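## Task

Pick up the packing tape roll from the top tray of the cart and hang it on the shaft of a wall peg facing the supply shelving, so the peg's tip pokes out through the roll. The robot must not tip over or finish leaning.

## Robot and tools

Robot: a Dexmate Vega on three wheels (two steerable front wheels), with left and right seven-joint arms, parallel-finger grippers, a pan/tilt head and a torso whose hip, knee and waist joints fold in a Z. The chest's forward lean equals knee - hip - waist. It starts in the stand posture (hip 0.469, knee 1.617, waist 1.048). Other presets (hip, knee, waist): stand_high 0.78, 1.57, 0.44; lean_20 0.52, 1.05, 0.18; lean_45 0.52, 1.05, -0.26; low_lean_45 0, 0, -0.79. Fold the arms before going to low_lean_45. Fold values, in arm-key order (shoulder pitch, shoulder yaw, upper arm roll, elbow, forearm roll, wrist pitch, wrist yaw): left 1, 0.5, -0.6, -2.5, 0, -0.9, 0; right -1, -0.5, 0.6, -2.5, 0, 0.9, 0. Nothing prevents tipping, and a fallen robot stays down.

Frames: the base frame has its origin on the floor at the turning point (0.185 m behind the front axle), x forward, y left, z up, in metres. Hand points (left_hand, right_hand) lie between the fingers 0.033 m short of the closed tips; fingers run along the hand's z, close along its y, and the camera sits on its back (-x). base_odometry is in the frame the base had at scene start, from wheel counts only, so slip shows up as travel; heading in rad, left positive. turned_by_wheels and turned_by_imu give rad turned since the previous result. base_tilt gives degrees of forward and right lean (about 2 degrees of bias).

Tool move: one action per call. Either "base" and/or "joints" (plus optional "speeds" and "min_time_s"), or "target" on its own. Motions in one action start together. "cameras" picks images: a list of head_camera, left_wrist_camera, right_wrist_camera, or "all"; omitted or null means all, [] means none. A call with no action just reports state and pictures.
- base: one key only, each an offset from where the base last measured itself. translate_m (-2 to 2 m, forward positive), strafe_m (-2 to 2 m, left positive; heading may drift ~0.02 rad), rotate_rad (-3.2 to 3.2 rad, counter-clockwise positive). Front wheels first steer toward a new direction (up to 1.1 s).
- joints: absolute targets by joint name, radians. Main ranges: torso_hip_rad 0 to 1.57, torso_knee_rad 0 to 3.141, torso_waist_rad -1.57 to 1.57 (positive tips chest back); left shoulder pitch positive lowers the arm but the right one lowers with negative values; right wrist pitch negative tips the hand down, left positive; elbow -3.041 to 0.214 (0 straight); grippers 0 (closed) to 0.785 per finger; head_pan_rad ±2.792, head_tilt_rad ±1.483, head_camera_tilt_rad -1.483 to 1.378 (positive looks down).
- speeds: per-action caps, translate_m/strafe_m 0.04 to 0.3 m/s, rotate_rad 0.1 to 0.6 rad/s.
- min_time_s: 0.1 to 8 s, minimum duration for arm and head motions.
- target: an absolute hand pose in the base frame: side ("left"/"right"), x, y, z in m (-3 to 3), pitch_deg (-30 to 95; 90 fingers down, 0 level), heading_deg (0 fingers forward, counter-clockwise positive), optional roll_deg (default 0, jaw line level; positive turns clockwise seen from behind), heading and roll -360 to 360. line_only true demands a straight path or refusal. Targets are checked against the robot only, not the room; the robot must be still. Straight moves go up to 45 cm; otherwise the arm swings in an arc that can sweep wide. After "short (part of ...)" resend the same target.

Tool wait: seconds 0 to 10, plus cameras; the robot keeps its last commands. Tool zoom_image: camera name and region [x0, y0, x1, y1] in pixels of that camera's newest image, at most 504 x 504. Tool finished_scene: scene = current scene number; ends it irreversibly, and the result holds the next task. The roll must stay hung without the robot.

Results: "move" is "done" or the worst status. base_status and joint_status: done, off_target (resting away, may still push), contact_stop (arm pushed near full torque ~0.6 s; whole arm or torso group stops and drops targets), time_out, not_followed (safety check withheld an arm), unfinished. Hand status: reached (within 10 mm and 2 degrees), short, or refused with a reason. A refused call cancels the rest of that reply's move, wait and finished_scene calls. "pictures" lists image order; images may be slightly older than the state. Torques are whole drive output, positive toward larger joint values. Motor temperatures are listed per arm; MOTOR HOT appears at 65 °C, and at 80 °C the arm stops for 30-60 s.

Gripper: pads open in a V; gap at the hand point is about 0.24 x angle - 0.002 m. Gripper angle does not prove a grasp; check the cameras. A hand carries about 4 kg; objects sag ~0.02 m in the soft fingers.

Avoid: driving into furniture (the base does not stop; an IMU turn above 0.03 rad after a straight drive hints at a bump, a time_out means it was held back), arms hitting or squeezing each other, arms striking torso or base under joints, pushing hard on fixed things, dropping the roll from height, torque faults (wrist joints 21.7 N m, elbow 69.6, shoulder 130) and long stretched-out holds that overheat motors. After any stop, move the arm clear first. The robot holds its last command while you think, and loose objects may occasionally be nudged.

Each tool is called after "Request:" as name([rows], argument=value, ...), one row to a line, values as JSON.

## Session

Request:
move()

Scene clock: 0.00 s.
Joint torques (N m): no reading
Motor temperatures (°C): left_arm=[34 34 35 33 38 37 39] | right_arm=[33 32 39 34 36 34 39]
base_odometry: x=+0.000 y=+0.000 heading=+0.000
turned_by_wheels: +0.000
turned_by_imu: +0.000
base_tilt: forward=-0.7 right=-0.8
base_status: not commanded
joint_positions: torso_hip_rad=+0.469 torso_knee_rad=+1.617 torso_waist_rad=+1.048 left_shoulder_pitch_rad=+2.205 left_shoulder_yaw_rad=+0.020 left_upper_arm_roll_rad=+0.008 left_elbow_rad=-1.113 left_forearm_roll_rad=-0.008 left_wrist_pitch_rad=-0.504 left_wrist_yaw_rad=-0.013 left_gripper_rad=+0.005 right_shoulder_pitch_rad=-2.193 right_shoulder_yaw_rad=-0.017 right_upper_arm_roll_rad=+0.009 right_elbow_rad=-1.118 right_forearm_roll_rad=+0.011 right_wrist_pitch_rad=+0.500 right_wrist_yaw_rad=+0.017 right_gripper_rad=+0.005 head_pan_rad=+0.000 head_tilt_rad=+0.000 head_camera_tilt_rad=+0.000
joint_status: not commanded
chest: x=-0.0111 y=+0.0000 z=+1.4155 quat_wxyz=(+0.999, +0.000, +0.050, +0.000) (m; base frame)
left_hand: x=+0.2024 y=+0.2290 z=+0.6112 quat_wxyz=(+0.427, +0.009, +0.904, -0.006) pitch_deg=+39.4 heading_deg=-1.4 roll_deg=-0.2 back=up (m; base frame)
right_hand: x=+0.2135 y=-0.2389 z=+0.6146 quat_wxyz=(+0.433, -0.004, +0.901, +0.000) pitch_deg=+38.7 heading_deg=+0.3 roll_deg=-0.3 back=up (m; base frame)
pictures: head_camera, left_wrist_camera, right_wrist_camera

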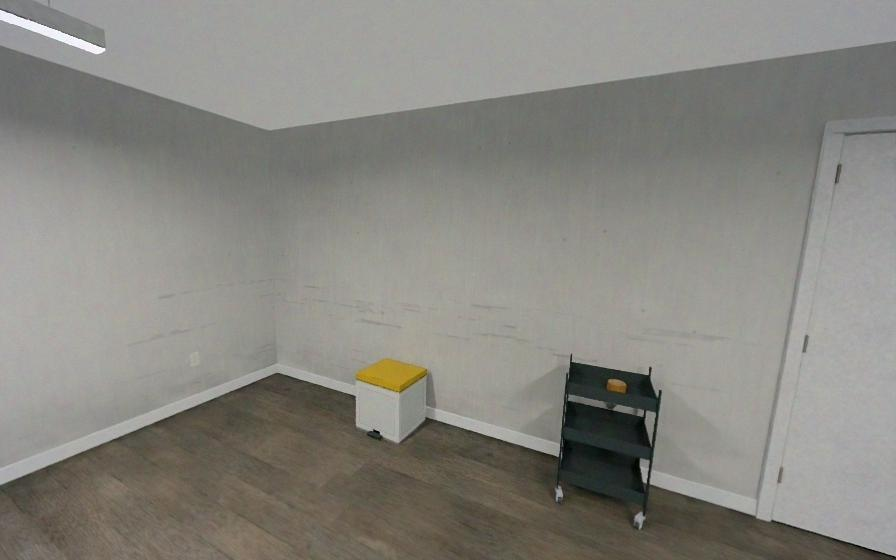

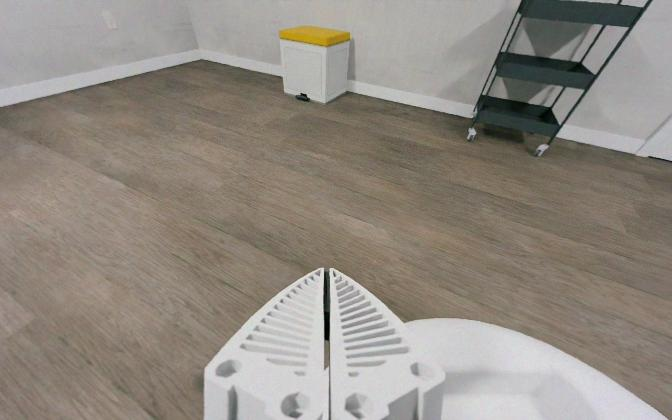

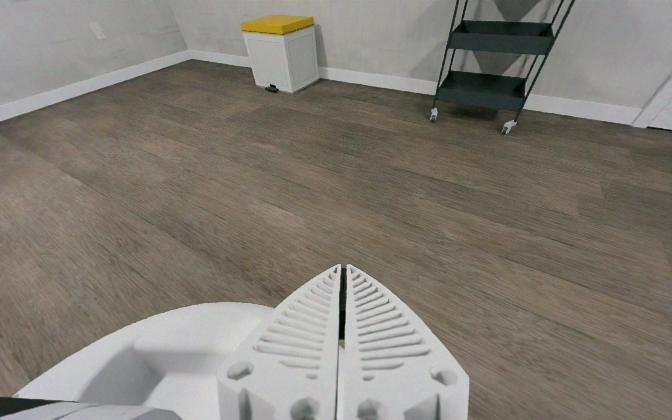

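Request:
move(joints={"head_pan_rad": 1.3}, cameras=["head_camera"])

Request:
move(joints={"head_pan_rad": 2.6}, cameras=["head_camera"])

Request:
move(joints={"head_pan_rad": -1.3}, cameras=["head_camera"])

Request:
move(joints={"head_pan_rad": -2.6}, cameras=["head_camera"])

Scene clock: 5.33 s.
Joint torques (N m): left_arm=[5.3 -0.04 1.55 -3.19 -0.5 -2.23 0.05] | right_arm=[-4.46 1.21 0.19 -2.25 0.02 2.19 -0.17]
Motor temperatures (°C): left_arm=[34 34 35 33 38 37 39] | right_arm=[33 32 39 34 36 34 39]
move: done
base_odometry: x=+0.000 y=+0.000 heading=+0.000
turned_by_wheels: +0.000
turned_by_imu: +0.000
base_tilt: forward=-0.6 right=-0.9
base_status: not commanded
joint_positions: torso_hip_rad=+0.469 torso_knee_rad=+1.617 torso_waist_rad=+1.048 left_shoulder_pitch_rad=+2.205 left_shoulder_yaw_rad=+0.020 left_upper_arm_roll_rad=+0.008 left_elbow_rad=-1.113 left_forearm_roll_rad=-0.008 left_wrist_pitch_rad=-0.504 left_wrist_yaw_rad=-0.013 left_gripper_rad=+0.005 right_shoulder_pitch_rad=-2.193 right_shoulder_yaw_rad=-0.017 right_upper_arm_roll_rad=+0.009 right_elbow_rad=-1.118 right_forearm_roll_rad=+0.011 right_wrist_pitch_rad=+0.500 right_wrist_yaw_rad=+0.017 right_gripper_rad=+0.005 head_pan_rad=+1.299 head_tilt_rad=+0.000 head_camera_tilt_rad=+0.000
joint_status: all done
chest: x=-0.0111 y=+0.0000 z=+1.4155 quat_wxyz=(+0.999, +0.000, +0.050, +0.000) (m; base frame)
left_hand: x=+0.2024 y=+0.2290 z=+0.6112 quat_wxyz=(+0.427, +0.009, +0.904, -0.006) pitch_deg=+39.4 heading_deg=-1.4 roll_deg=-0.2 back=up (m; base frame)
right_hand: x=+0.2135 y=-0.2389 z=+0.6146 quat_wxyz=(+0.433, -0.004, +0.901, +0.000) pitch_deg=+38.7 heading_deg=+0.3 roll_deg=-0.3 back=up (m; base frame)
pictures: head_camera
camera_calibration:
head_camera: T_world_to_cam=[[0.955027, -0.289486, -0.0642061, 0.193864], [-0.0797913, -0.0423483, -0.995912, 1.5075], [0.285583, 0.956245, -0.0635422, 0.0799206], [0, 0, 0, 1]] pos_world=[-0.0876837, 0.043537, 1.51886]

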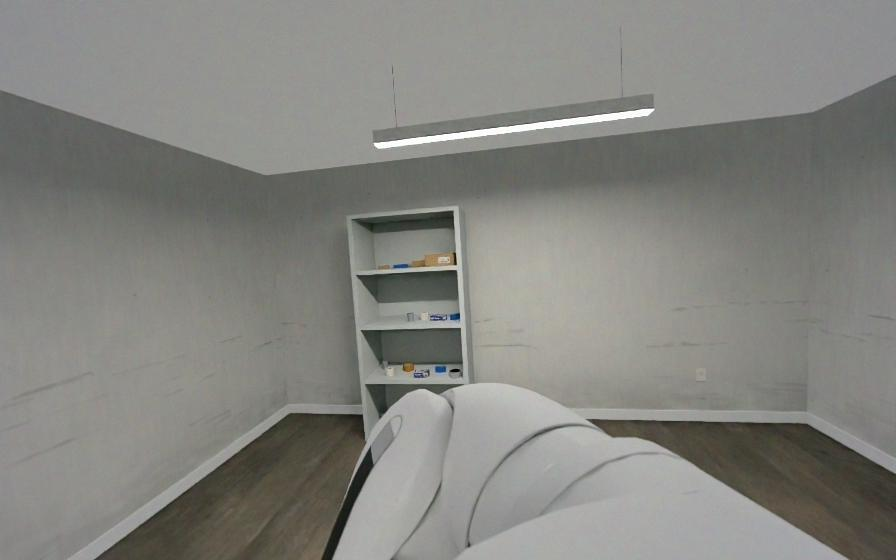

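Scene clock: 6.87 s.
Joint torques (N m): left_arm=[6.59 0.86 -0.14 -2.63 0.46 -2.45 0.02] | right_arm=[-5.34 0.91 -0.02 -2.9 -0.18 3.01 0.01]
Motor temperatures (°C): left_arm=[34 34 35 33 38 37 39] | right_arm=[33 32 39 34 36 34 39]
move: done
base_odometry: x=+0.000 y=+0.000 heading=+0.000
turned_by_wheels: +0.000
turned_by_imu: +0.000
base_tilt: forward=-0.6 right=-0.7
base_status: not commanded
joint_positions: torso_hip_rad=+0.469 torso_knee_rad=+1.617 torso_waist_rad=+1.048 left_shoulder_pitch_rad=+2.205 left_shoulder_yaw_rad=+0.020 left_upper_arm_roll_rad=+0.008 left_elbow_rad=-1.113 left_forearm_roll_rad=-0.008 left_wrist_pitch_rad=-0.504 left_wrist_yaw_rad=-0.013 left_gripper_rad=+0.005 right_shoulder_pitch_rad=-2.193 right_shoulder_yaw_rad=-0.017 right_upper_arm_roll_rad=+0.009 right_elbow_rad=-1.118 right_forearm_roll_rad=+0.011 right_wrist_pitch_rad=+0.500 right_wrist_yaw_rad=+0.017 right_gripper_rad=+0.005 head_pan_rad=+2.599 head_tilt_rad=+0.000 head_camera_tilt_rad=+0.000
joint_status: all done
chest: x=-0.0111 y=+0.0000 z=+1.4155 quat_wxyz=(+0.999, +0.000, +0.050, +0.000) (m; base frame)
left_hand: x=+0.2024 y=+0.2290 z=+0.6112 quat_wxyz=(+0.427, +0.009, +0.904, -0.006) pitch_deg=+39.4 heading_deg=-1.4 roll_deg=-0.2 back=up (m; base frame)
right_hand: x=+0.2135 y=-0.2389 z=+0.6146 quat_wxyz=(+0.433, -0.004, +0.901, +0.000) pitch_deg=+38.7 heading_deg=+0.3 roll_deg=-0.3 back=up (m; base frame)
pictures: head_camera
camera_calibration:
head_camera: T_world_to_cam=[[0.53532, 0.844362, -0.022037, 0.0984717], [-0.0538194, 0.00806084, -0.998518, 1.51337], [-0.842933, 0.535713, 0.0497582, -0.176314], [0, 0, 0, 1]] pos_world=[-0.119886, -0.000891388, 1.52207]

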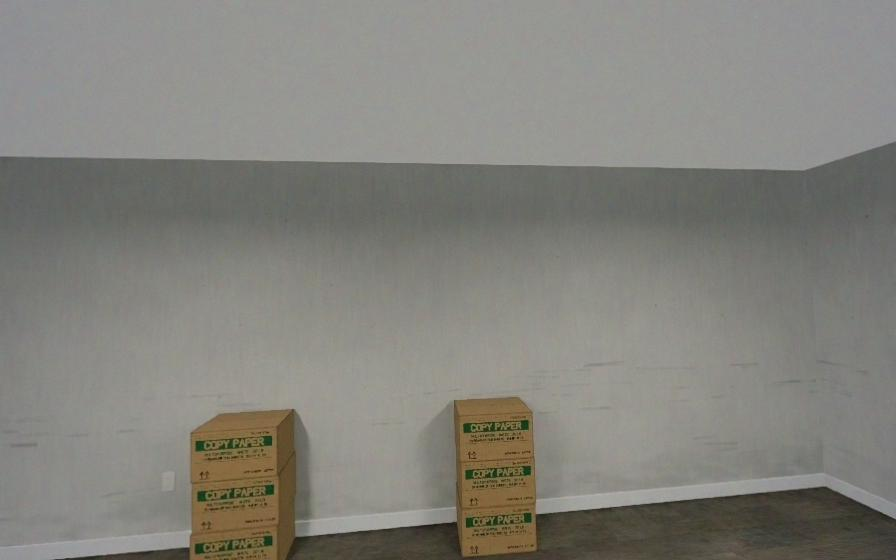

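Scene clock: 10.13 s.
Joint torques (N m): left_arm=[6.18 1.55 0.78 -1.53 0.36 -1.2 0.09] | right_arm=[-5.57 0.83 0 -1.6 -0.15 3.13 -0.17]
Motor temperatures (°C): left_arm=[34 34 35 33 38 37 39] | right_arm=[33 32 39 34 36 34 39]
move: done
base_odometry: x=+0.000 y=+0.000 heading=+0.000
turned_by_wheels: +0.000
turned_by_imu: +0.000
base_tilt: forward=-0.6 right=-1.0
base_status: not commanded
joint_positions: torso_hip_rad=+0.469 torso_knee_rad=+1.617 torso_waist_rad=+1.048 left_shoulder_pitch_rad=+2.205 left_shoulder_yaw_rad=+0.020 left_upper_arm_roll_rad=+0.008 left_elbow_rad=-1.113 left_forearm_roll_rad=-0.008 left_wrist_pitch_rad=-0.504 left_wrist_yaw_rad=-0.013 left_gripper_rad=+0.005 right_shoulder_pitch_rad=-2.193 right_shoulder_yaw_rad=-0.017 right_upper_arm_roll_rad=+0.009 right_elbow_rad=-1.118 right_forearm_roll_rad=+0.011 right_wrist_pitch_rad=+0.500 right_wrist_yaw_rad=+0.017 right_gripper_rad=+0.005 head_pan_rad=-1.299 head_tilt_rad=+0.000 head_camera_tilt_rad=+0.000
joint_status: all done
chest: x=-0.0111 y=+0.0000 z=+1.4155 quat_wxyz=(+0.999, +0.000, +0.050, +0.000) (m; base frame)
left_hand: x=+0.2024 y=+0.2290 z=+0.6112 quat_wxyz=(+0.427, +0.009, +0.904, -0.006) pitch_deg=+39.4 heading_deg=-1.4 roll_deg=-0.2 back=up (m; base frame)
right_hand: x=+0.2135 y=-0.2389 z=+0.6146 quat_wxyz=(+0.433, -0.004, +0.901, +0.000) pitch_deg=+38.7 heading_deg=+0.3 roll_deg=-0.3 back=up (m; base frame)
pictures: head_camera
camera_calibration:
head_camera: T_world_to_cam=[[-0.960672, -0.246385, 0.128081, -0.241251], [-0.13862, 0.0258422, -0.990008, 1.49407], [0.240613, -0.968827, -0.0589797, 0.0696448], [0, 0, 0, 1]] pos_world=[-0.0414122, -0.030577, 1.51415]

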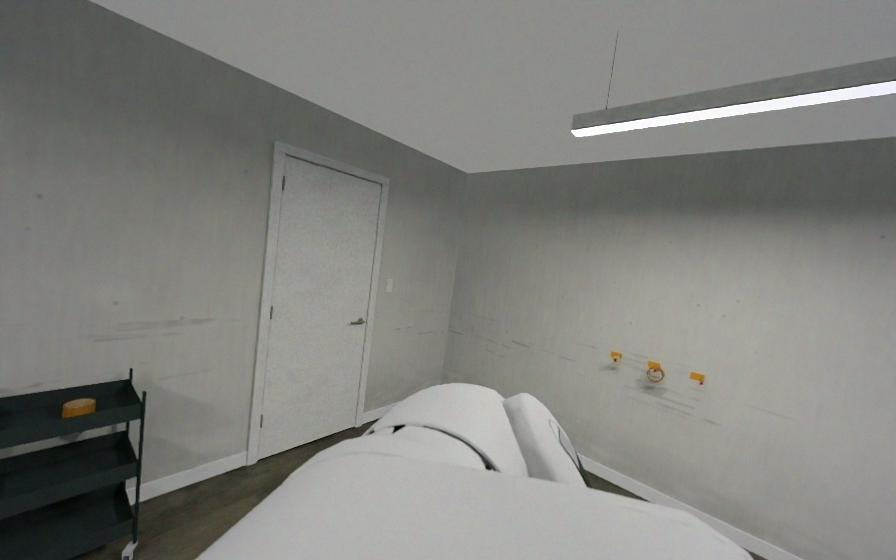

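Scene clock: 11.67 s.
Joint torques (N m): left_arm=[5.64 -0.81 0.82 -1.72 0.76 -2.98 0.17] | right_arm=[-5.12 0.38 0.2 -2.85 0.04 2.7 -0.05]
Motor temperatures (°C): left_arm=[34 34 35 33 38 37 39] | right_arm=[33 32 39 34 36 34 39]
move: done
base_odometry: x=+0.000 y=+0.000 heading=+0.000
turned_by_wheels: +0.000
turned_by_imu: +0.000
base_tilt: forward=-0.7 right=-0.8
base_status: not commanded
joint_positions: torso_hip_rad=+0.469 torso_knee_rad=+1.617 torso_waist_rad=+1.048 left_shoulder_pitch_rad=+2.205 left_shoulder_yaw_rad=+0.020 left_upper_arm_roll_rad=+0.008 left_elbow_rad=-1.113 left_forearm_roll_rad=-0.008 left_wrist_pitch_rad=-0.504 left_wrist_yaw_rad=-0.013 left_gripper_rad=+0.005 right_shoulder_pitch_rad=-2.193 right_shoulder_yaw_rad=-0.017 right_upper_arm_roll_rad=+0.009 right_elbow_rad=-1.118 right_forearm_roll_rad=+0.011 right_wrist_pitch_rad=+0.500 right_wrist_yaw_rad=+0.017 right_gripper_rad=+0.005 head_pan_rad=-2.599 head_tilt_rad=+0.000 head_camera_tilt_rad=+0.000
joint_status: all done
chest: x=-0.0111 y=+0.0000 z=+1.4155 quat_wxyz=(+0.999, +0.000, +0.050, +0.000) (m; base frame)
left_hand: x=+0.2024 y=+0.2290 z=+0.6112 quat_wxyz=(+0.427, +0.009, +0.904, -0.006) pitch_deg=+39.4 heading_deg=-1.4 roll_deg=-0.2 back=up (m; base frame)
right_hand: x=+0.2135 y=-0.2389 z=+0.6146 quat_wxyz=(+0.433, -0.004, +0.901, +0.000) pitch_deg=+38.7 heading_deg=+0.3 roll_deg=-0.3 back=up (m; base frame)
pictures: head_camera
camera_calibration:
head_camera: T_world_to_cam=[[-0.490897, 0.867449, 0.0809441, -0.134576], [-0.0853336, 0.0445883, -0.995354, 1.5062], [-0.867028, -0.495524, 0.0521343, -0.181754], [0, 0, 0, 1]] pos_world=[-0.0951187, -0.0404844, 1.51957]

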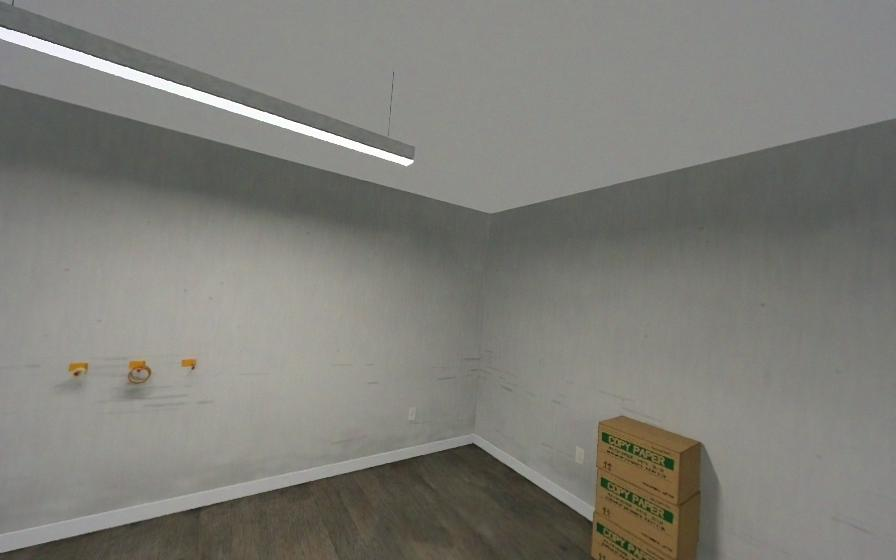

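Request:
zoom_image(camera="head_camera", region=[30, 330, 250, 420])

Request:
move(joints={"head_pan_rad": -0.4, "head_camera_tilt_rad": 0.3}, cameras=["head_camera"])

Request:
zoom_image(camera="head_camera", region=[340, 200, 560, 360])

Scaled by 2.291 from the camera's 896x560 image, which has a finer 960x600 frame.

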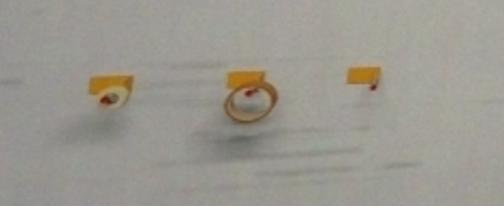

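Scene clock: 17.40 s.
Joint torques (N m): left_arm=[6.06 1.19 -0.71 -4.4 0.08 -2.04 0.64] | right_arm=[-4.73 0.66 0.11 -3.23 -0.14 2.66 -0.1]
Motor temperatures (°C): left_arm=[34 34 35 33 38 37 39] | right_arm=[33 32 39 34 36 34 39]
move: done
base_odometry: x=+0.000 y=+0.000 heading=+0.000
turned_by_wheels: +0.000
turned_by_imu: +0.000
base_tilt: forward=-0.6 right=-0.7
base_status: not commanded
joint_positions: torso_hip_rad=+0.469 torso_knee_rad=+1.617 torso_waist_rad=+1.048 left_shoulder_pitch_rad=+2.205 left_shoulder_yaw_rad=+0.020 left_upper_arm_roll_rad=+0.008 left_elbow_rad=-1.113 left_forearm_roll_rad=-0.008 left_wrist_pitch_rad=-0.504 left_wrist_yaw_rad=-0.013 left_gripper_rad=+0.005 right_shoulder_pitch_rad=-2.193 right_shoulder_yaw_rad=-0.017 right_upper_arm_roll_rad=+0.009 right_elbow_rad=-1.118 right_forearm_roll_rad=+0.011 right_wrist_pitch_rad=+0.500 right_wrist_yaw_rad=+0.017 right_gripper_rad=+0.005 head_pan_rad=-0.401 head_tilt_rad=+0.000 head_camera_tilt_rad=+0.299
joint_status: all done
chest: x=-0.0111 y=+0.0000 z=+1.4155 quat_wxyz=(+0.999, +0.000, +0.050, +0.000) (m; base frame)
left_hand: x=+0.2024 y=+0.2290 z=+0.6112 quat_wxyz=(+0.427, +0.009, +0.904, -0.006) pitch_deg=+39.4 heading_deg=-1.4 roll_deg=-0.2 back=up (m; base frame)
right_hand: x=+0.2135 y=-0.2389 z=+0.6146 quat_wxyz=(+0.433, -0.004, +0.901, +0.000) pitch_deg=+38.7 heading_deg=+0.3 roll_deg=-0.3 back=up (m; base frame)
pictures: head_camera
camera_calibration:
head_camera: T_world_to_cam=[[-0.395192, -0.915405, 0.076529, -0.120511], [-0.407101, 0.0998483, -0.907909, 1.35141], [0.823463, -0.389953, -0.412122, 0.638819], [0, 0, 0, 1]] pos_world=[-0.0235099, 0.0038571, 1.49945]

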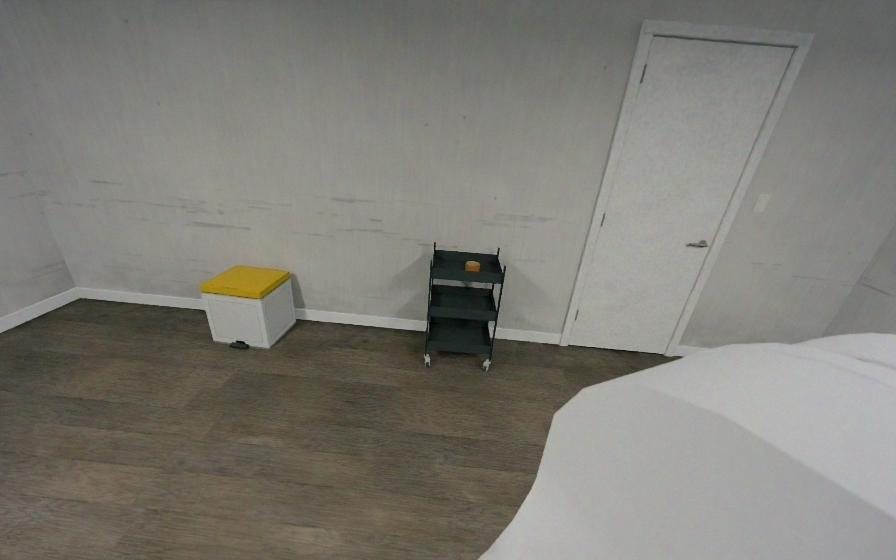

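Scaled by 2.291 from the camera's 896x560 image, which has a finer 960x600 frame.

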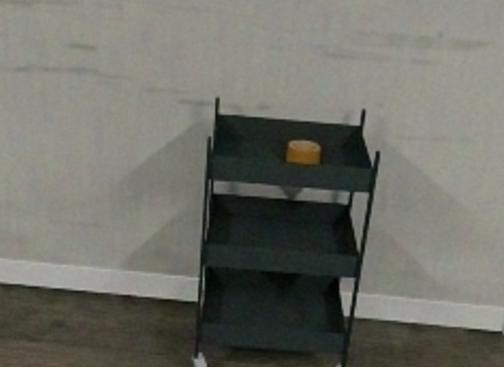

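Request:
move(base={"rotate_rad": -0.36}, joints={"head_pan_rad": 0, "head_camera_tilt_rad": 0.4}, cameras=["head_camera"])

Request:
move(base={"translate_m": 0.8}, cameras=["head_camera"])

Scene clock: 49.47 s.
Joint torques (N m): left_arm=[6.85 -0.94 2.23 -2.16 0.63 -2.52 0.44] | right_arm=[-5.7 1.03 -0.12 -1.73 -0.12 2.5 -0.17]
Motor temperatures (°C): left_arm=[34 34 35 33 38 37 39] | right_arm=[33 32 39 34 36 34 38]
move: done
base_odometry: x=+0.001 y=+0.000 heading=-0.360
turned_by_wheels: -0.360
turned_by_imu: -0.359
base_tilt: forward=-0.5 right=-0.9
base_status: done
joint_positions: torso_hip_rad=+0.469 torso_knee_rad=+1.617 torso_waist_rad=+1.048 left_shoulder_pitch_rad=+2.205 left_shoulder_yaw_rad=+0.020 left_upper_arm_roll_rad=+0.008 left_elbow_rad=-1.113 left_forearm_roll_rad=-0.008 left_wrist_pitch_rad=-0.504 left_wrist_yaw_rad=-0.013 left_gripper_rad=+0.005 right_shoulder_pitch_rad=-2.193 right_shoulder_yaw_rad=-0.017 right_upper_arm_roll_rad=+0.009 right_elbow_rad=-1.118 right_forearm_roll_rad=+0.011 right_wrist_pitch_rad=+0.500 right_wrist_yaw_rad=+0.017 right_gripper_rad=+0.005 head_pan_rad=-0.001 head_tilt_rad=+0.000 head_camera_tilt_rad=+0.399
joint_status: all done
chest: x=-0.0111 y=+0.0000 z=+1.4155 quat_wxyz=(+0.999, +0.000, +0.050, +0.000) (m; base frame)
left_hand: x=+0.2024 y=+0.2290 z=+0.6112 quat_wxyz=(+0.427, +0.009, +0.904, -0.006) pitch_deg=+39.4 heading_deg=-1.4 roll_deg=-0.2 back=up (m; base frame)
right_hand: x=+0.2135 y=-0.2389 z=+0.6146 quat_wxyz=(+0.433, -0.004, +0.901, +0.000) pitch_deg=+38.7 heading_deg=+0.3 roll_deg=-0.3 back=up (m; base frame)
pictures: head_camera
camera_calibration:
head_camera: T_world_to_cam=[[-0.00515238, -0.999249, 0.0384107, -0.0334915], [-0.509506, -0.0304281, -0.859929, 1.27224], [0.860452, -0.0240011, -0.508967, 0.785335], [0, 0, 0, 1]] pos_world=[-0.0277008, 0.0240945, 1.49503]

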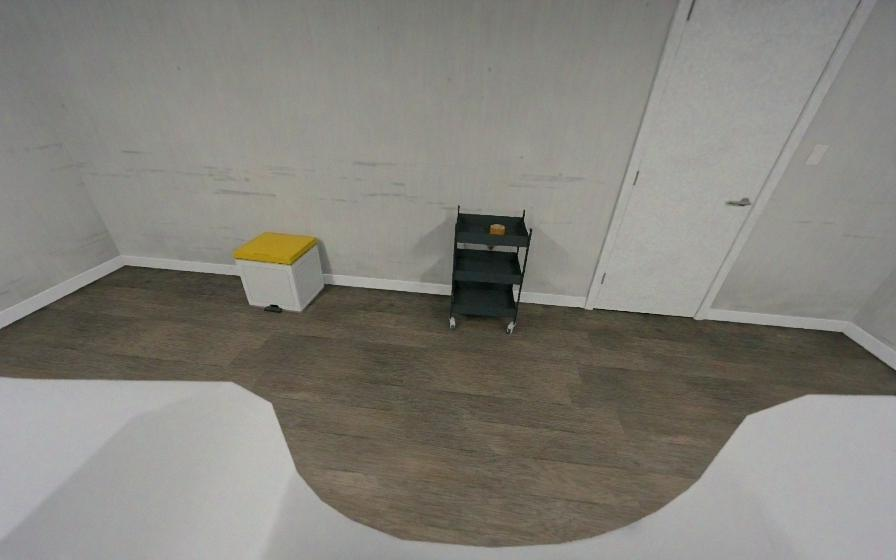

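Scene clock: 54.03 s.
Joint torques (N m): left_arm=[5.85 -0.83 1.59 -3.04 0.25 -0.6 0] | right_arm=[-5.79 0.12 -0.02 -2.82 -0.03 2.68 -0.15]
Motor temperatures (°C): left_arm=[34 34 35 33 38 37 39] | right_arm=[33 32 39 34 36 34 38]
move: done
base_odometry: x=+0.748 y=-0.284 heading=-0.362
turned_by_wheels: -0.002
turned_by_imu: -0.006
base_tilt: forward=-0.7 right=-0.6
base_status: done
joint_positions: torso_hip_rad=+0.469 torso_knee_rad=+1.617 torso_waist_rad=+1.048 left_shoulder_pitch_rad=+2.205 left_shoulder_yaw_rad=+0.020 left_upper_arm_roll_rad=+0.008 left_elbow_rad=-1.113 left_forearm_roll_rad=-0.008 left_wrist_pitch_rad=-0.504 left_wrist_yaw_rad=-0.013 left_gripper_rad=+0.005 right_shoulder_pitch_rad=-2.193 right_shoulder_yaw_rad=-0.017 right_upper_arm_roll_rad=+0.009 right_elbow_rad=-1.118 right_forearm_roll_rad=+0.011 right_wrist_pitch_rad=+0.500 right_wrist_yaw_rad=+0.017 right_gripper_rad=+0.005 head_pan_rad=-0.001 head_tilt_rad=+0.000 head_camera_tilt_rad=+0.399
joint_status: not commanded
chest: x=-0.0111 y=+0.0000 z=+1.4155 quat_wxyz=(+0.999, +0.000, +0.050, +0.000) (m; base frame)
left_hand: x=+0.2024 y=+0.2290 z=+0.6112 quat_wxyz=(+0.427, +0.009, +0.904, -0.006) pitch_deg=+39.4 heading_deg=-1.4 roll_deg=-0.2 back=up (m; base frame)
right_hand: x=+0.2135 y=-0.2389 z=+0.6146 quat_wxyz=(+0.433, -0.004, +0.901, +0.000) pitch_deg=+38.7 heading_deg=+0.3 roll_deg=-0.3 back=up (m; base frame)
pictures: head_camera
camera_calibration:
head_camera: T_world_to_cam=[[-0.00515175, -0.999249, 0.0384117, -0.0334926], [-0.509506, -0.0304293, -0.859929, 1.27229], [0.860452, -0.0240011, -0.508967, 0.785249], [0, 0, 0, 1]] pos_world=[-0.0276008, 0.0240945, 1.49503]

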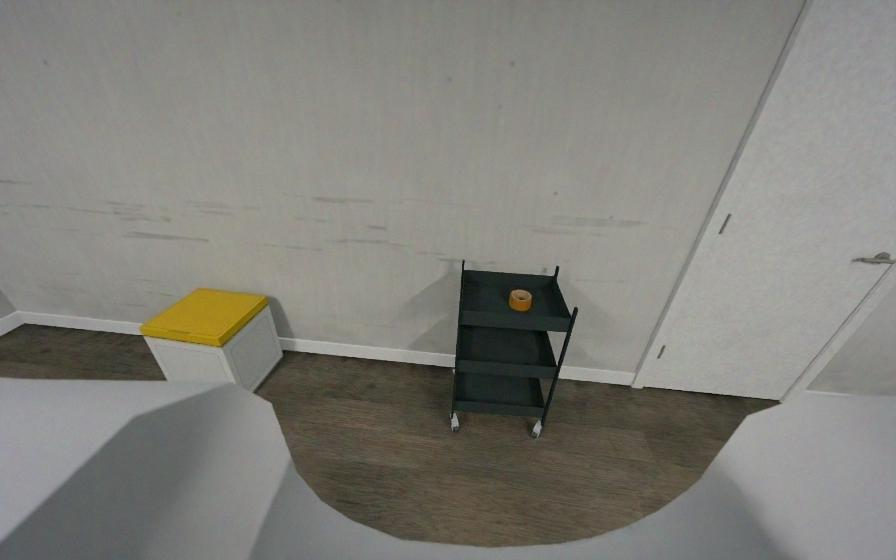

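Request:
zoom_image(camera="head_camera", region=[430, 240, 610, 450])

Scaled by 2.400 from the camera's 896x560 image, which has a finer 960x600 frame.

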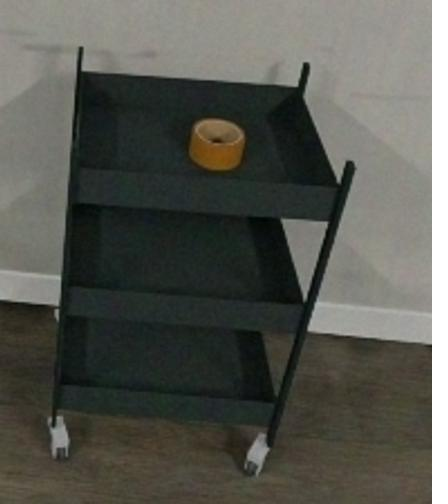

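Request:
move(base={"translate_m": 0.5}, speeds={"translate_m": 0.15}, joints={"head_camera_tilt_rad": 0.65})

Scene clock: 89.80 s.
Joint torques (N m): left_arm=[8.29 1.66 0.69 -2.59 -0.25 -1.58 -0.3] | right_arm=[-5.25 1.52 -0.14 -2.93 -0.07 1.98 0.01]
Motor temperatures (°C): left_arm=[34 34 35 33 38 37 39] | right_arm=[33 32 39 34 36 34 38]
move: done
base_odometry: x=+1.216 y=-0.462 heading=-0.364
turned_by_wheels: -0.002
turned_by_imu: -0.005
base_tilt: forward=-0.7 right=-0.9
base_status: done
joint_positions: torso_hip_rad=+0.469 torso_knee_rad=+1.617 torso_waist_rad=+1.048 left_shoulder_pitch_rad=+2.205 left_shoulder_yaw_rad=+0.020 left_upper_arm_roll_rad=+0.008 left_elbow_rad=-1.113 left_forearm_roll_rad=-0.008 left_wrist_pitch_rad=-0.504 left_wrist_yaw_rad=-0.013 left_gripper_rad=+0.005 right_shoulder_pitch_rad=-2.193 right_shoulder_yaw_rad=-0.017 right_upper_arm_roll_rad=+0.009 right_elbow_rad=-1.118 right_forearm_roll_rad=+0.011 right_wrist_pitch_rad=+0.500 right_wrist_yaw_rad=+0.017 right_gripper_rad=+0.005 head_pan_rad=-0.001 head_tilt_rad=+0.000 head_camera_tilt_rad=+0.649
joint_status: all done
chest: x=-0.0111 y=+0.0000 z=+1.4155 quat_wxyz=(+0.999, +0.000, +0.050, +0.000) (m; base frame)
left_hand: x=+0.2024 y=+0.2290 z=+0.6112 quat_wxyz=(+0.427, +0.009, +0.904, -0.006) pitch_deg=+39.4 heading_deg=-1.4 roll_deg=-0.2 back=up (m; base frame)
right_hand: x=+0.2135 y=-0.2389 z=+0.6146 quat_wxyz=(+0.433, -0.004, +0.901, +0.000) pitch_deg=+38.7 heading_deg=+0.3 roll_deg=-0.3 back=up (m; base frame)
pictures: head_camera, left_wrist_camera, right_wrist_camera
camera_calibration:
head_camera: T_world_to_cam=[[0.00451183, -0.999254, 0.038353, -0.0326462], [-0.706385, -0.0303321, -0.707178, 1.03035], [0.707813, -0.0239013, -0.705995, 1.06543], [0, 0, 0, 1]] pos_world=[-0.0261513, 0.0240961, 1.48208]
left_wrist_camera: T_world_to_cam=[[-0.0319735, -0.997481, 0.0633162, 0.188866], [-0.712089, -0.0217191, -0.701753, 0.633477], [0.70136, -0.0675243, -0.709601, 0.457319], [0, 0, 0, 1]] pos_world=[0.136385, 0.233029, 0.7571]
right_wrist_camera: T_world_to_cam=[[0.0417356, -0.998831, -0.0244052, -0.228086], [-0.709878, -0.0124553, -0.704214, 0.634475], [0.703087, 0.0467156, -0.709568, 0.453806], [0, 0, 0, 1]] pos_world=[0.140854, -0.241117, 0.763246]

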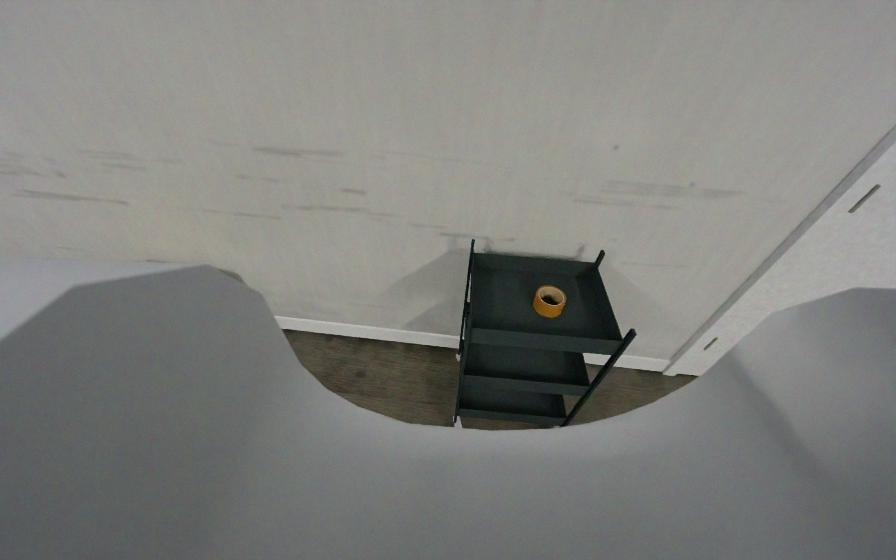

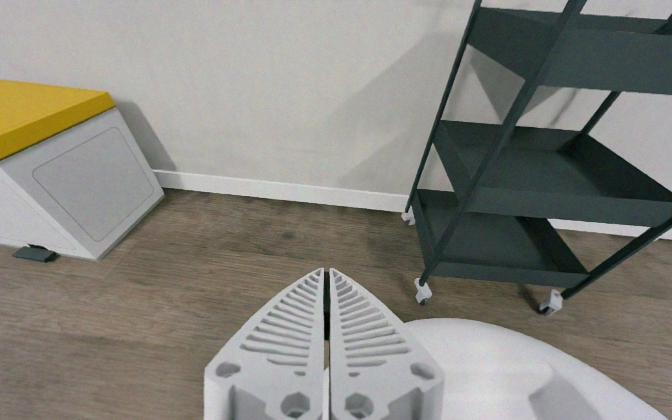

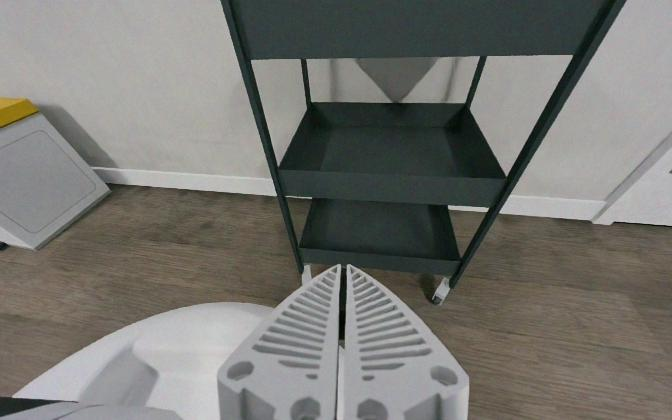

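Request:
zoom_image(camera="head_camera", region=[440, 230, 660, 430])

Scaled by 2.291 from the camera's 896x560 image, which has a finer 960x600 frame.

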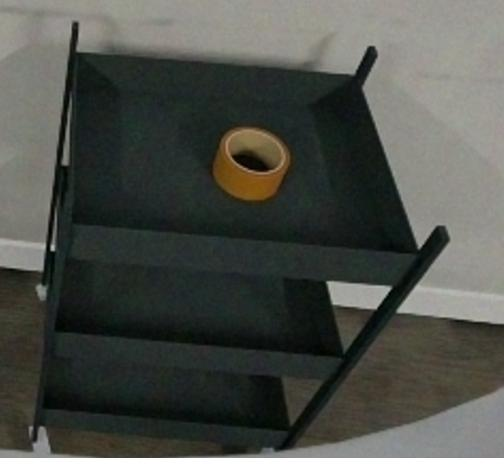

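Request:
move(joints={"left_shoulder_pitch_rad": 1.0, "left_shoulder_yaw_rad": 0.5, "left_upper_arm_roll_rad": -0.6, "left_elbow_rad": -2.5, "left_forearm_roll_rad": 0, "left_wrist_pitch_rad": -0.9, "left_wrist_yaw_rad": 0}, cameras=["head_camera"])

Request:
move(target={"side": "right", "x": 0.38, "y": -0.34, "z": 1.0, "pitch_deg": 60, "heading_deg": 0, "roll_deg": 0})

Scene clock: 112.87 s.
Joint torques (N m): left_arm=[-11.79 2.82 -2.97 0.17 0.8 2.27 0.59] | right_arm=[-4.78 0.82 0.09 -2.63 -0.02 3.09 -0.14]
Motor temperatures (°C): left_arm=[34 34 35 33 38 37 39] | right_arm=[33 32 39 34 36 34 38]
move: done
base_odometry: x=+1.216 y=-0.462 heading=-0.364
turned_by_wheels: +0.000
turned_by_imu: -0.001
base_tilt: forward=-0.6 right=-0.8
base_status: not commanded
joint_positions: torso_hip_rad=+0.469 torso_knee_rad=+1.617 torso_waist_rad=+1.048 left_shoulder_pitch_rad=+1.004 left_shoulder_yaw_rad=+0.498 left_upper_arm_roll_rad=-0.598 left_elbow_rad=-2.496 left_forearm_roll_rad=+0.000 left_wrist_pitch_rad=-0.899 left_wrist_yaw_rad=+0.000 left_gripper_rad=+0.005 right_shoulder_pitch_rad=-2.193 right_shoulder_yaw_rad=-0.017 right_upper_arm_roll_rad=+0.009 right_elbow_rad=-1.118 right_forearm_roll_rad=+0.011 right_wrist_pitch_rad=+0.500 right_wrist_yaw_rad=+0.017 right_gripper_rad=+0.005 head_pan_rad=-0.001 head_tilt_rad=+0.000 head_camera_tilt_rad=+0.649
joint_status: all done
chest: x=-0.0111 y=+0.0000 z=+1.4155 quat_wxyz=(+0.999, +0.000, +0.050, +0.000) (m; base frame)
left_hand: x=-0.0206 y=+0.1551 z=+1.7185 quat_wxyz=(+0.841, +0.204, -0.394, +0.309) pitch_deg=-37.3 heading_deg=-132.5 roll_deg=-7.2 back=down (m; base frame)
right_hand: x=+0.2135 y=-0.2389 z=+0.6146 quat_wxyz=(+0.433, -0.004, +0.901, +0.000) pitch_deg=+38.7 heading_deg=+0.3 roll_deg=-0.3 back=up (m; base frame)
pictures: head_camera
camera_calibration:
head_camera: T_world_to_cam=[[0.00451183, -0.999254, 0.038353, -0.0326462], [-0.706385, -0.0303321, -0.707178, 1.03035], [0.707813, -0.0239013, -0.705995, 1.06543], [0, 0, 0, 1]] pos_world=[-0.0261513, 0.0240961, 1.48208]

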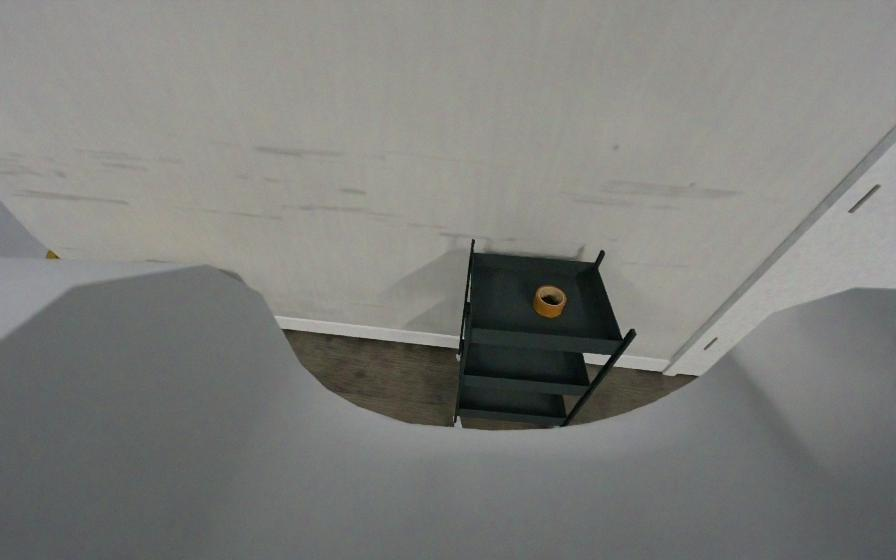

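Scene clock: 118.63 s.
Joint torques (N m): left_arm=[-10.88 5.9 -3.09 0.5 0.17 2.46 0.49] | right_arm=[-4.61 -4.96 10.03 -1.68 -0.34 -0.58 -0.21]
Motor temperatures (°C): left_arm=[34 34 35 33 38 37 39] | right_arm=[33 32 39 34 36 34 38]
move: done
base_odometry: x=+1.216 y=-0.462 heading=-0.364
turned_by_wheels: +0.000
turned_by_imu: +0.000
base_tilt: forward=-0.5 right=-0.8
base_status: not commanded
joint_positions: torso_hip_rad=+0.469 torso_knee_rad=+1.617 torso_waist_rad=+1.048 left_shoulder_pitch_rad=+1.000 left_shoulder_yaw_rad=+0.500 left_upper_arm_roll_rad=-0.600 left_elbow_rad=-2.500 left_forearm_roll_rad=+0.000 left_wrist_pitch_rad=-0.900 left_wrist_yaw_rad=+0.000 left_gripper_rad=+0.005 right_shoulder_pitch_rad=-2.738 right_shoulder_yaw_rad=-1.319 right_upper_arm_roll_rad=+1.060 right_elbow_rad=-2.397 right_forearm_roll_rad=-1.051 right_wrist_pitch_rad=+0.722 right_wrist_yaw_rad=+0.864 right_gripper_rad=+0.005 head_pan_rad=-0.001 head_tilt_rad=+0.000 head_camera_tilt_rad=+0.649
joint_status: not commanded
chest: x=-0.0111 y=+0.0000 z=+1.4155 quat_wxyz=(+0.999, +0.000, +0.050, +0.000) (m; base frame)
left_hand: x=-0.0238 y=+0.1533 z=+1.7167 quat_wxyz=(+0.839, +0.205, -0.398, +0.310) pitch_deg=-36.8 heading_deg=-132.5 roll_deg=-6.9 back=down (m; base frame)
right_hand: x=+0.3791 y=-0.3410 z=+0.9986 quat_wxyz=(+0.002, -0.966, +0.004, -0.257) pitch_deg=+60.2 heading_deg=+0.3 roll_deg=+0.8 back=down (m; base frame)
right_hand_status: reached (checked arc [a long move; over the whole arc the hand travels 0.48 m to end 0.43 m from its start, up to 0.09 m off the straight line; right_shoulder_yaw_rad turns most, 1.31 rad; on the way or at its end the hand turns up to 180 deg from its attitude at the start], planned for 4.4 s): 2 mm and 0.6 deg off.
pictures: head_camera, left_wrist_camera, right_wrist_camera
camera_calibration:
head_camera: T_world_to_cam=[[0.00451183, -0.999254, 0.038353, -0.0326462], [-0.706385, -0.0303321, -0.707178, 1.03035], [0.707813, -0.0239013, -0.705995, 1.06543], [0, 0, 0, 1]] pos_world=[-0.0261513, 0.0240961, 1.48208]
left_wrist_camera: T_world_to_cam=[[0.686591, -0.709901, -0.15695, 0.387286], [0.568385, 0.389494, 0.724729, -1.23482], [-0.453355, -0.586801, 0.67092, -0.922495], [0, 0, 0, 1]] pos_world=[0.0177259, 0.214567, 1.57461]
right_wrist_camera: T_world_to_cam=[[0.0295415, 0.999072, -0.0313447, 0.365213], [0.805548, -0.00522999, 0.592508, -0.84573], [0.591794, -0.0427532, -0.804954, 0.721644], [0, 0, 0, 1]] pos_world=[0.243422, -0.338444, 1.09344]

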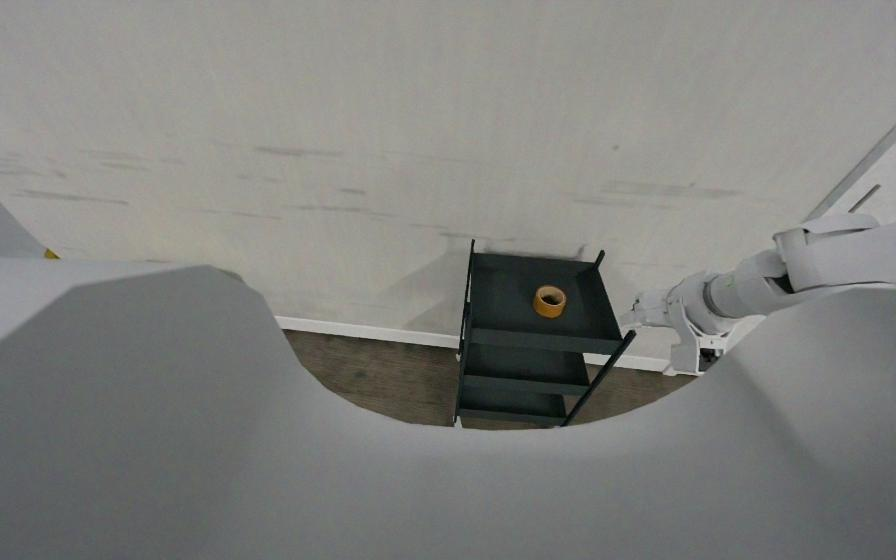

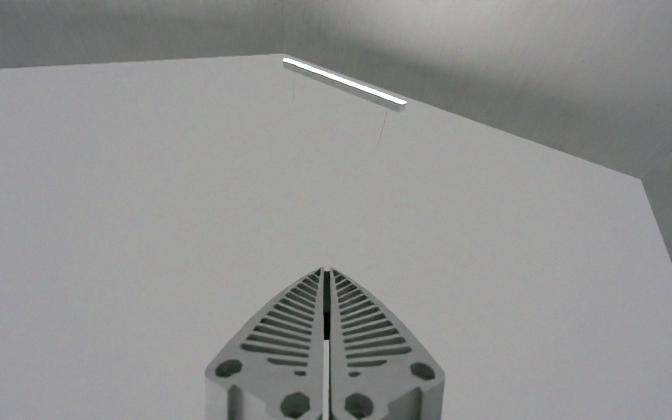

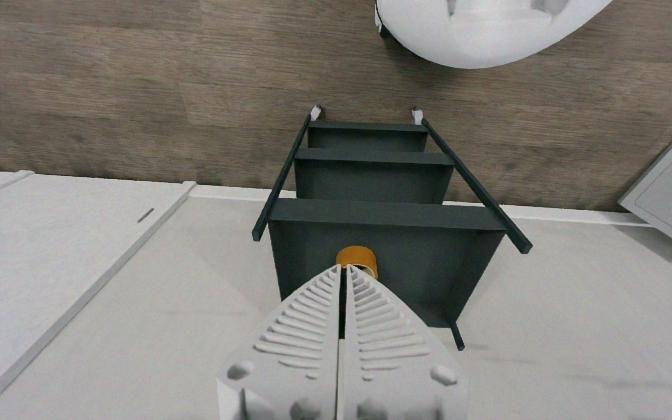

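Request:
move(joints={"right_shoulder_pitch_rad": -2.193, "right_shoulder_yaw_rad": -0.1, "right_upper_arm_roll_rad": 0.0, "right_elbow_rad": -1.4, "right_forearm_roll_rad": 0.0, "right_wrist_pitch_rad": 0.0, "right_wrist_yaw_rad": 0.0}, cameras=["head_camera"])

Request:
move(target={"side": "right", "x": 0.36, "y": -0.3, "z": 0.85, "pitch_deg": 50, "heading_deg": 0, "roll_deg": 0, "line_only": true})

Scene clock: 139.83 s.
Joint torques (N m): left_arm=[-12.66 4.18 -4.99 -0.16 0.17 2.37 0.71] | right_arm=[5.42 0.43 -3.49 -2.8 0.63 1.33 -0.42]
Motor temperatures (°C): left_arm=[34 34 35 32 38 37 39] | right_arm=[33 32 40 34 36 34 38]
move: done
base_odometry: x=+1.216 y=-0.462 heading=-0.364
turned_by_wheels: +0.000
turned_by_imu: -0.001
base_tilt: forward=-0.5 right=-0.7
base_status: not commanded
joint_positions: torso_hip_rad=+0.469 torso_knee_rad=+1.617 torso_waist_rad=+1.048 left_shoulder_pitch_rad=+1.000 left_shoulder_yaw_rad=+0.500 left_upper_arm_roll_rad=-0.600 left_elbow_rad=-2.500 left_forearm_roll_rad=+0.000 left_wrist_pitch_rad=-0.900 left_wrist_yaw_rad=+0.000 left_gripper_rad=+0.005 right_shoulder_pitch_rad=-2.195 right_shoulder_yaw_rad=-0.104 right_upper_arm_roll_rad=+0.004 right_elbow_rad=-1.404 right_forearm_roll_rad=-0.004 right_wrist_pitch_rad=+0.003 right_wrist_yaw_rad=+0.003 right_gripper_rad=+0.005 head_pan_rad=-0.001 head_tilt_rad=+0.000 head_camera_tilt_rad=+0.649
joint_status: all done
chest: x=-0.0111 y=+0.0000 z=+1.4155 quat_wxyz=(+0.999, +0.000, +0.050, +0.000) (m; base frame)
left_hand: x=-0.0238 y=+0.1533 z=+1.7167 quat_wxyz=(+0.839, +0.205, -0.398, +0.310) pitch_deg=-36.8 heading_deg=-132.5 roll_deg=-6.9 back=down (m; base frame)
right_hand: x=+0.2240 y=-0.2758 z=+0.5838 quat_wxyz=(+0.334, -0.047, +0.941, -0.026) pitch_deg=+50.9 heading_deg=-1.6 roll_deg=-7.3 back=up (m; base frame)
pictures: head_camera
camera_calibration:
head_camera: T_world_to_cam=[[0.00451183, -0.999254, 0.038353, -0.0326462], [-0.706385, -0.0303321, -0.707178, 1.03035], [0.707813, -0.0239013, -0.705995, 1.06543], [0, 0, 0, 1]] pos_world=[-0.0261513, 0.0240961, 1.48208]

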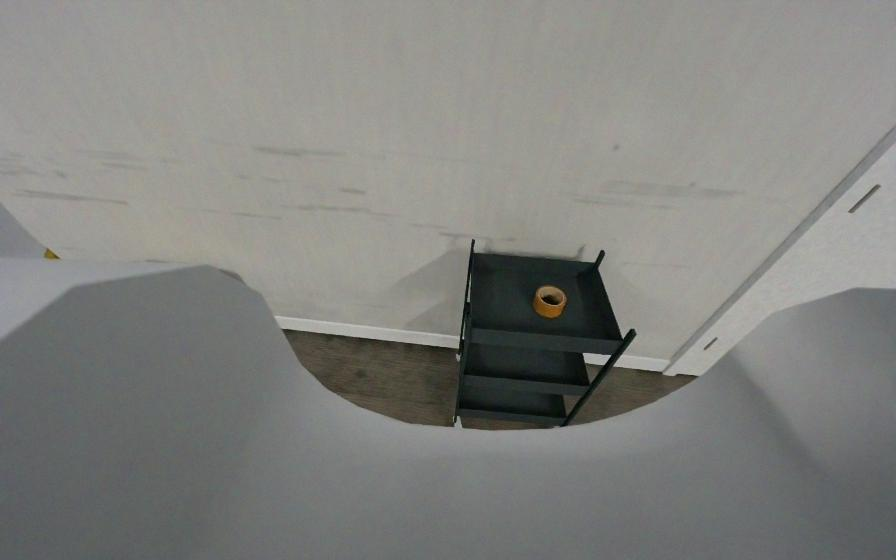

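Scene clock: 145.40 s.
Joint torques (N m): left_arm=[-13.21 5.33 -1.49 -1.16 0.63 2.37 0.69] | right_arm=[11.42 0.87 5.82 -8.48 0.58 1.93 -0.02]
Motor temperatures (°C): left_arm=[34 34 35 32 38 37 39] | right_arm=[33 32 40 34 36 34 38]
move: done
base_odometry: x=+1.216 y=-0.462 heading=-0.364
turned_by_wheels: +0.000
turned_by_imu: -0.001
base_tilt: forward=-0.5 right=-0.7
base_status: not commanded
joint_positions: torso_hip_rad=+0.469 torso_knee_rad=+1.617 torso_waist_rad=+1.048 left_shoulder_pitch_rad=+1.000 left_shoulder_yaw_rad=+0.500 left_upper_arm_roll_rad=-0.600 left_elbow_rad=-2.500 left_forearm_roll_rad=+0.000 left_wrist_pitch_rad=-0.900 left_wrist_yaw_rad=+0.000 left_gripper_rad=+0.005 right_shoulder_pitch_rad=-2.204 right_shoulder_yaw_rad=-0.126 right_upper_arm_roll_rad=+0.225 right_elbow_rad=-2.510 right_forearm_roll_rad=+0.198 right_wrist_pitch_rad=-1.096 right_wrist_yaw_rad=+0.065 right_gripper_rad=+0.005 head_pan_rad=-0.001 head_tilt_rad=+0.000 head_camera_tilt_rad=+0.649
joint_status: not commanded
chest: x=-0.0111 y=+0.0000 z=+1.4155 quat_wxyz=(+0.999, +0.000, +0.050, +0.000) (m; base frame)
left_hand: x=-0.0238 y=+0.1533 z=+1.7167 quat_wxyz=(+0.839, +0.205, -0.398, +0.310) pitch_deg=-36.8 heading_deg=-132.5 roll_deg=-6.9 back=down (m; base frame)
right_hand: x=+0.3594 y=-0.2998 z=+0.8488 quat_wxyz=(+0.342, +0.000, +0.940, +0.000) pitch_deg=+50.0 heading_deg=+0.0 roll_deg=+0.0 back=up (m; base frame)
right_hand_status: reached (straight line, planned for 4.2 s): 1 mm and 0.0 deg off.
pictures: head_camera, left_wrist_camera, right_wrist_camera
camera_calibration:
head_camera: T_world_to_cam=[[0.00451183, -0.999254, 0.038353, -0.0326462], [-0.706385, -0.0303321, -0.707178, 1.03035], [0.707813, -0.0239013, -0.705995, 1.06543], [0, 0, 0, 1]] pos_world=[-0.0261513, 0.0240961, 1.48208]
left_wrist_camera: T_world_to_cam=[[0.686591, -0.709901, -0.15695, 0.387286], [0.568385, 0.389494, 0.724729, -1.23482], [-0.453355, -0.586801, 0.67092, -0.922495], [0, 0, 0, 1]] pos_world=[0.0177259, 0.214567, 1.57461]
right_wrist_camera: T_world_to_cam=[[0.0282299, -0.999025, -0.0339503, -0.276496], [-0.834597, -0.00486414, -0.55084, 0.819094], [0.550137, 0.043885, -0.83392, 0.680004], [0, 0, 0, 1]] pos_world=[0.317324, -0.302084, 1.00887]

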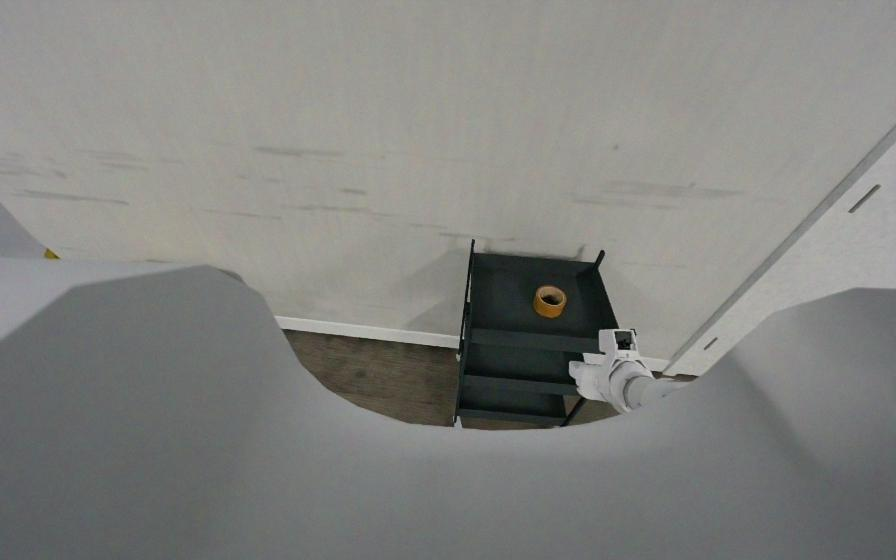

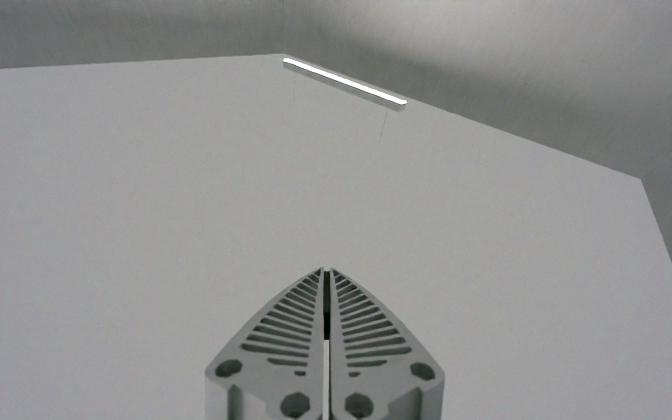

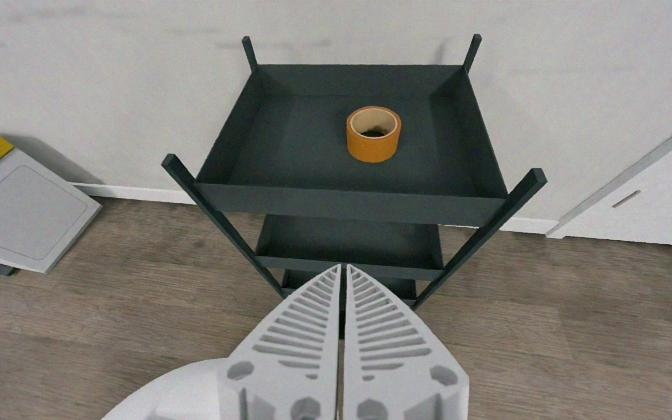

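Request:
zoom_image(camera="right_wrist_camera", region=[310, 80, 440, 200])

Scaled by 3.877 from the camera's 672x420 image, which has a finer 960x600 frame.

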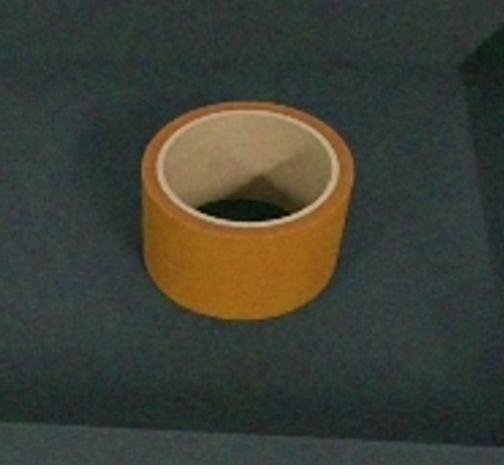

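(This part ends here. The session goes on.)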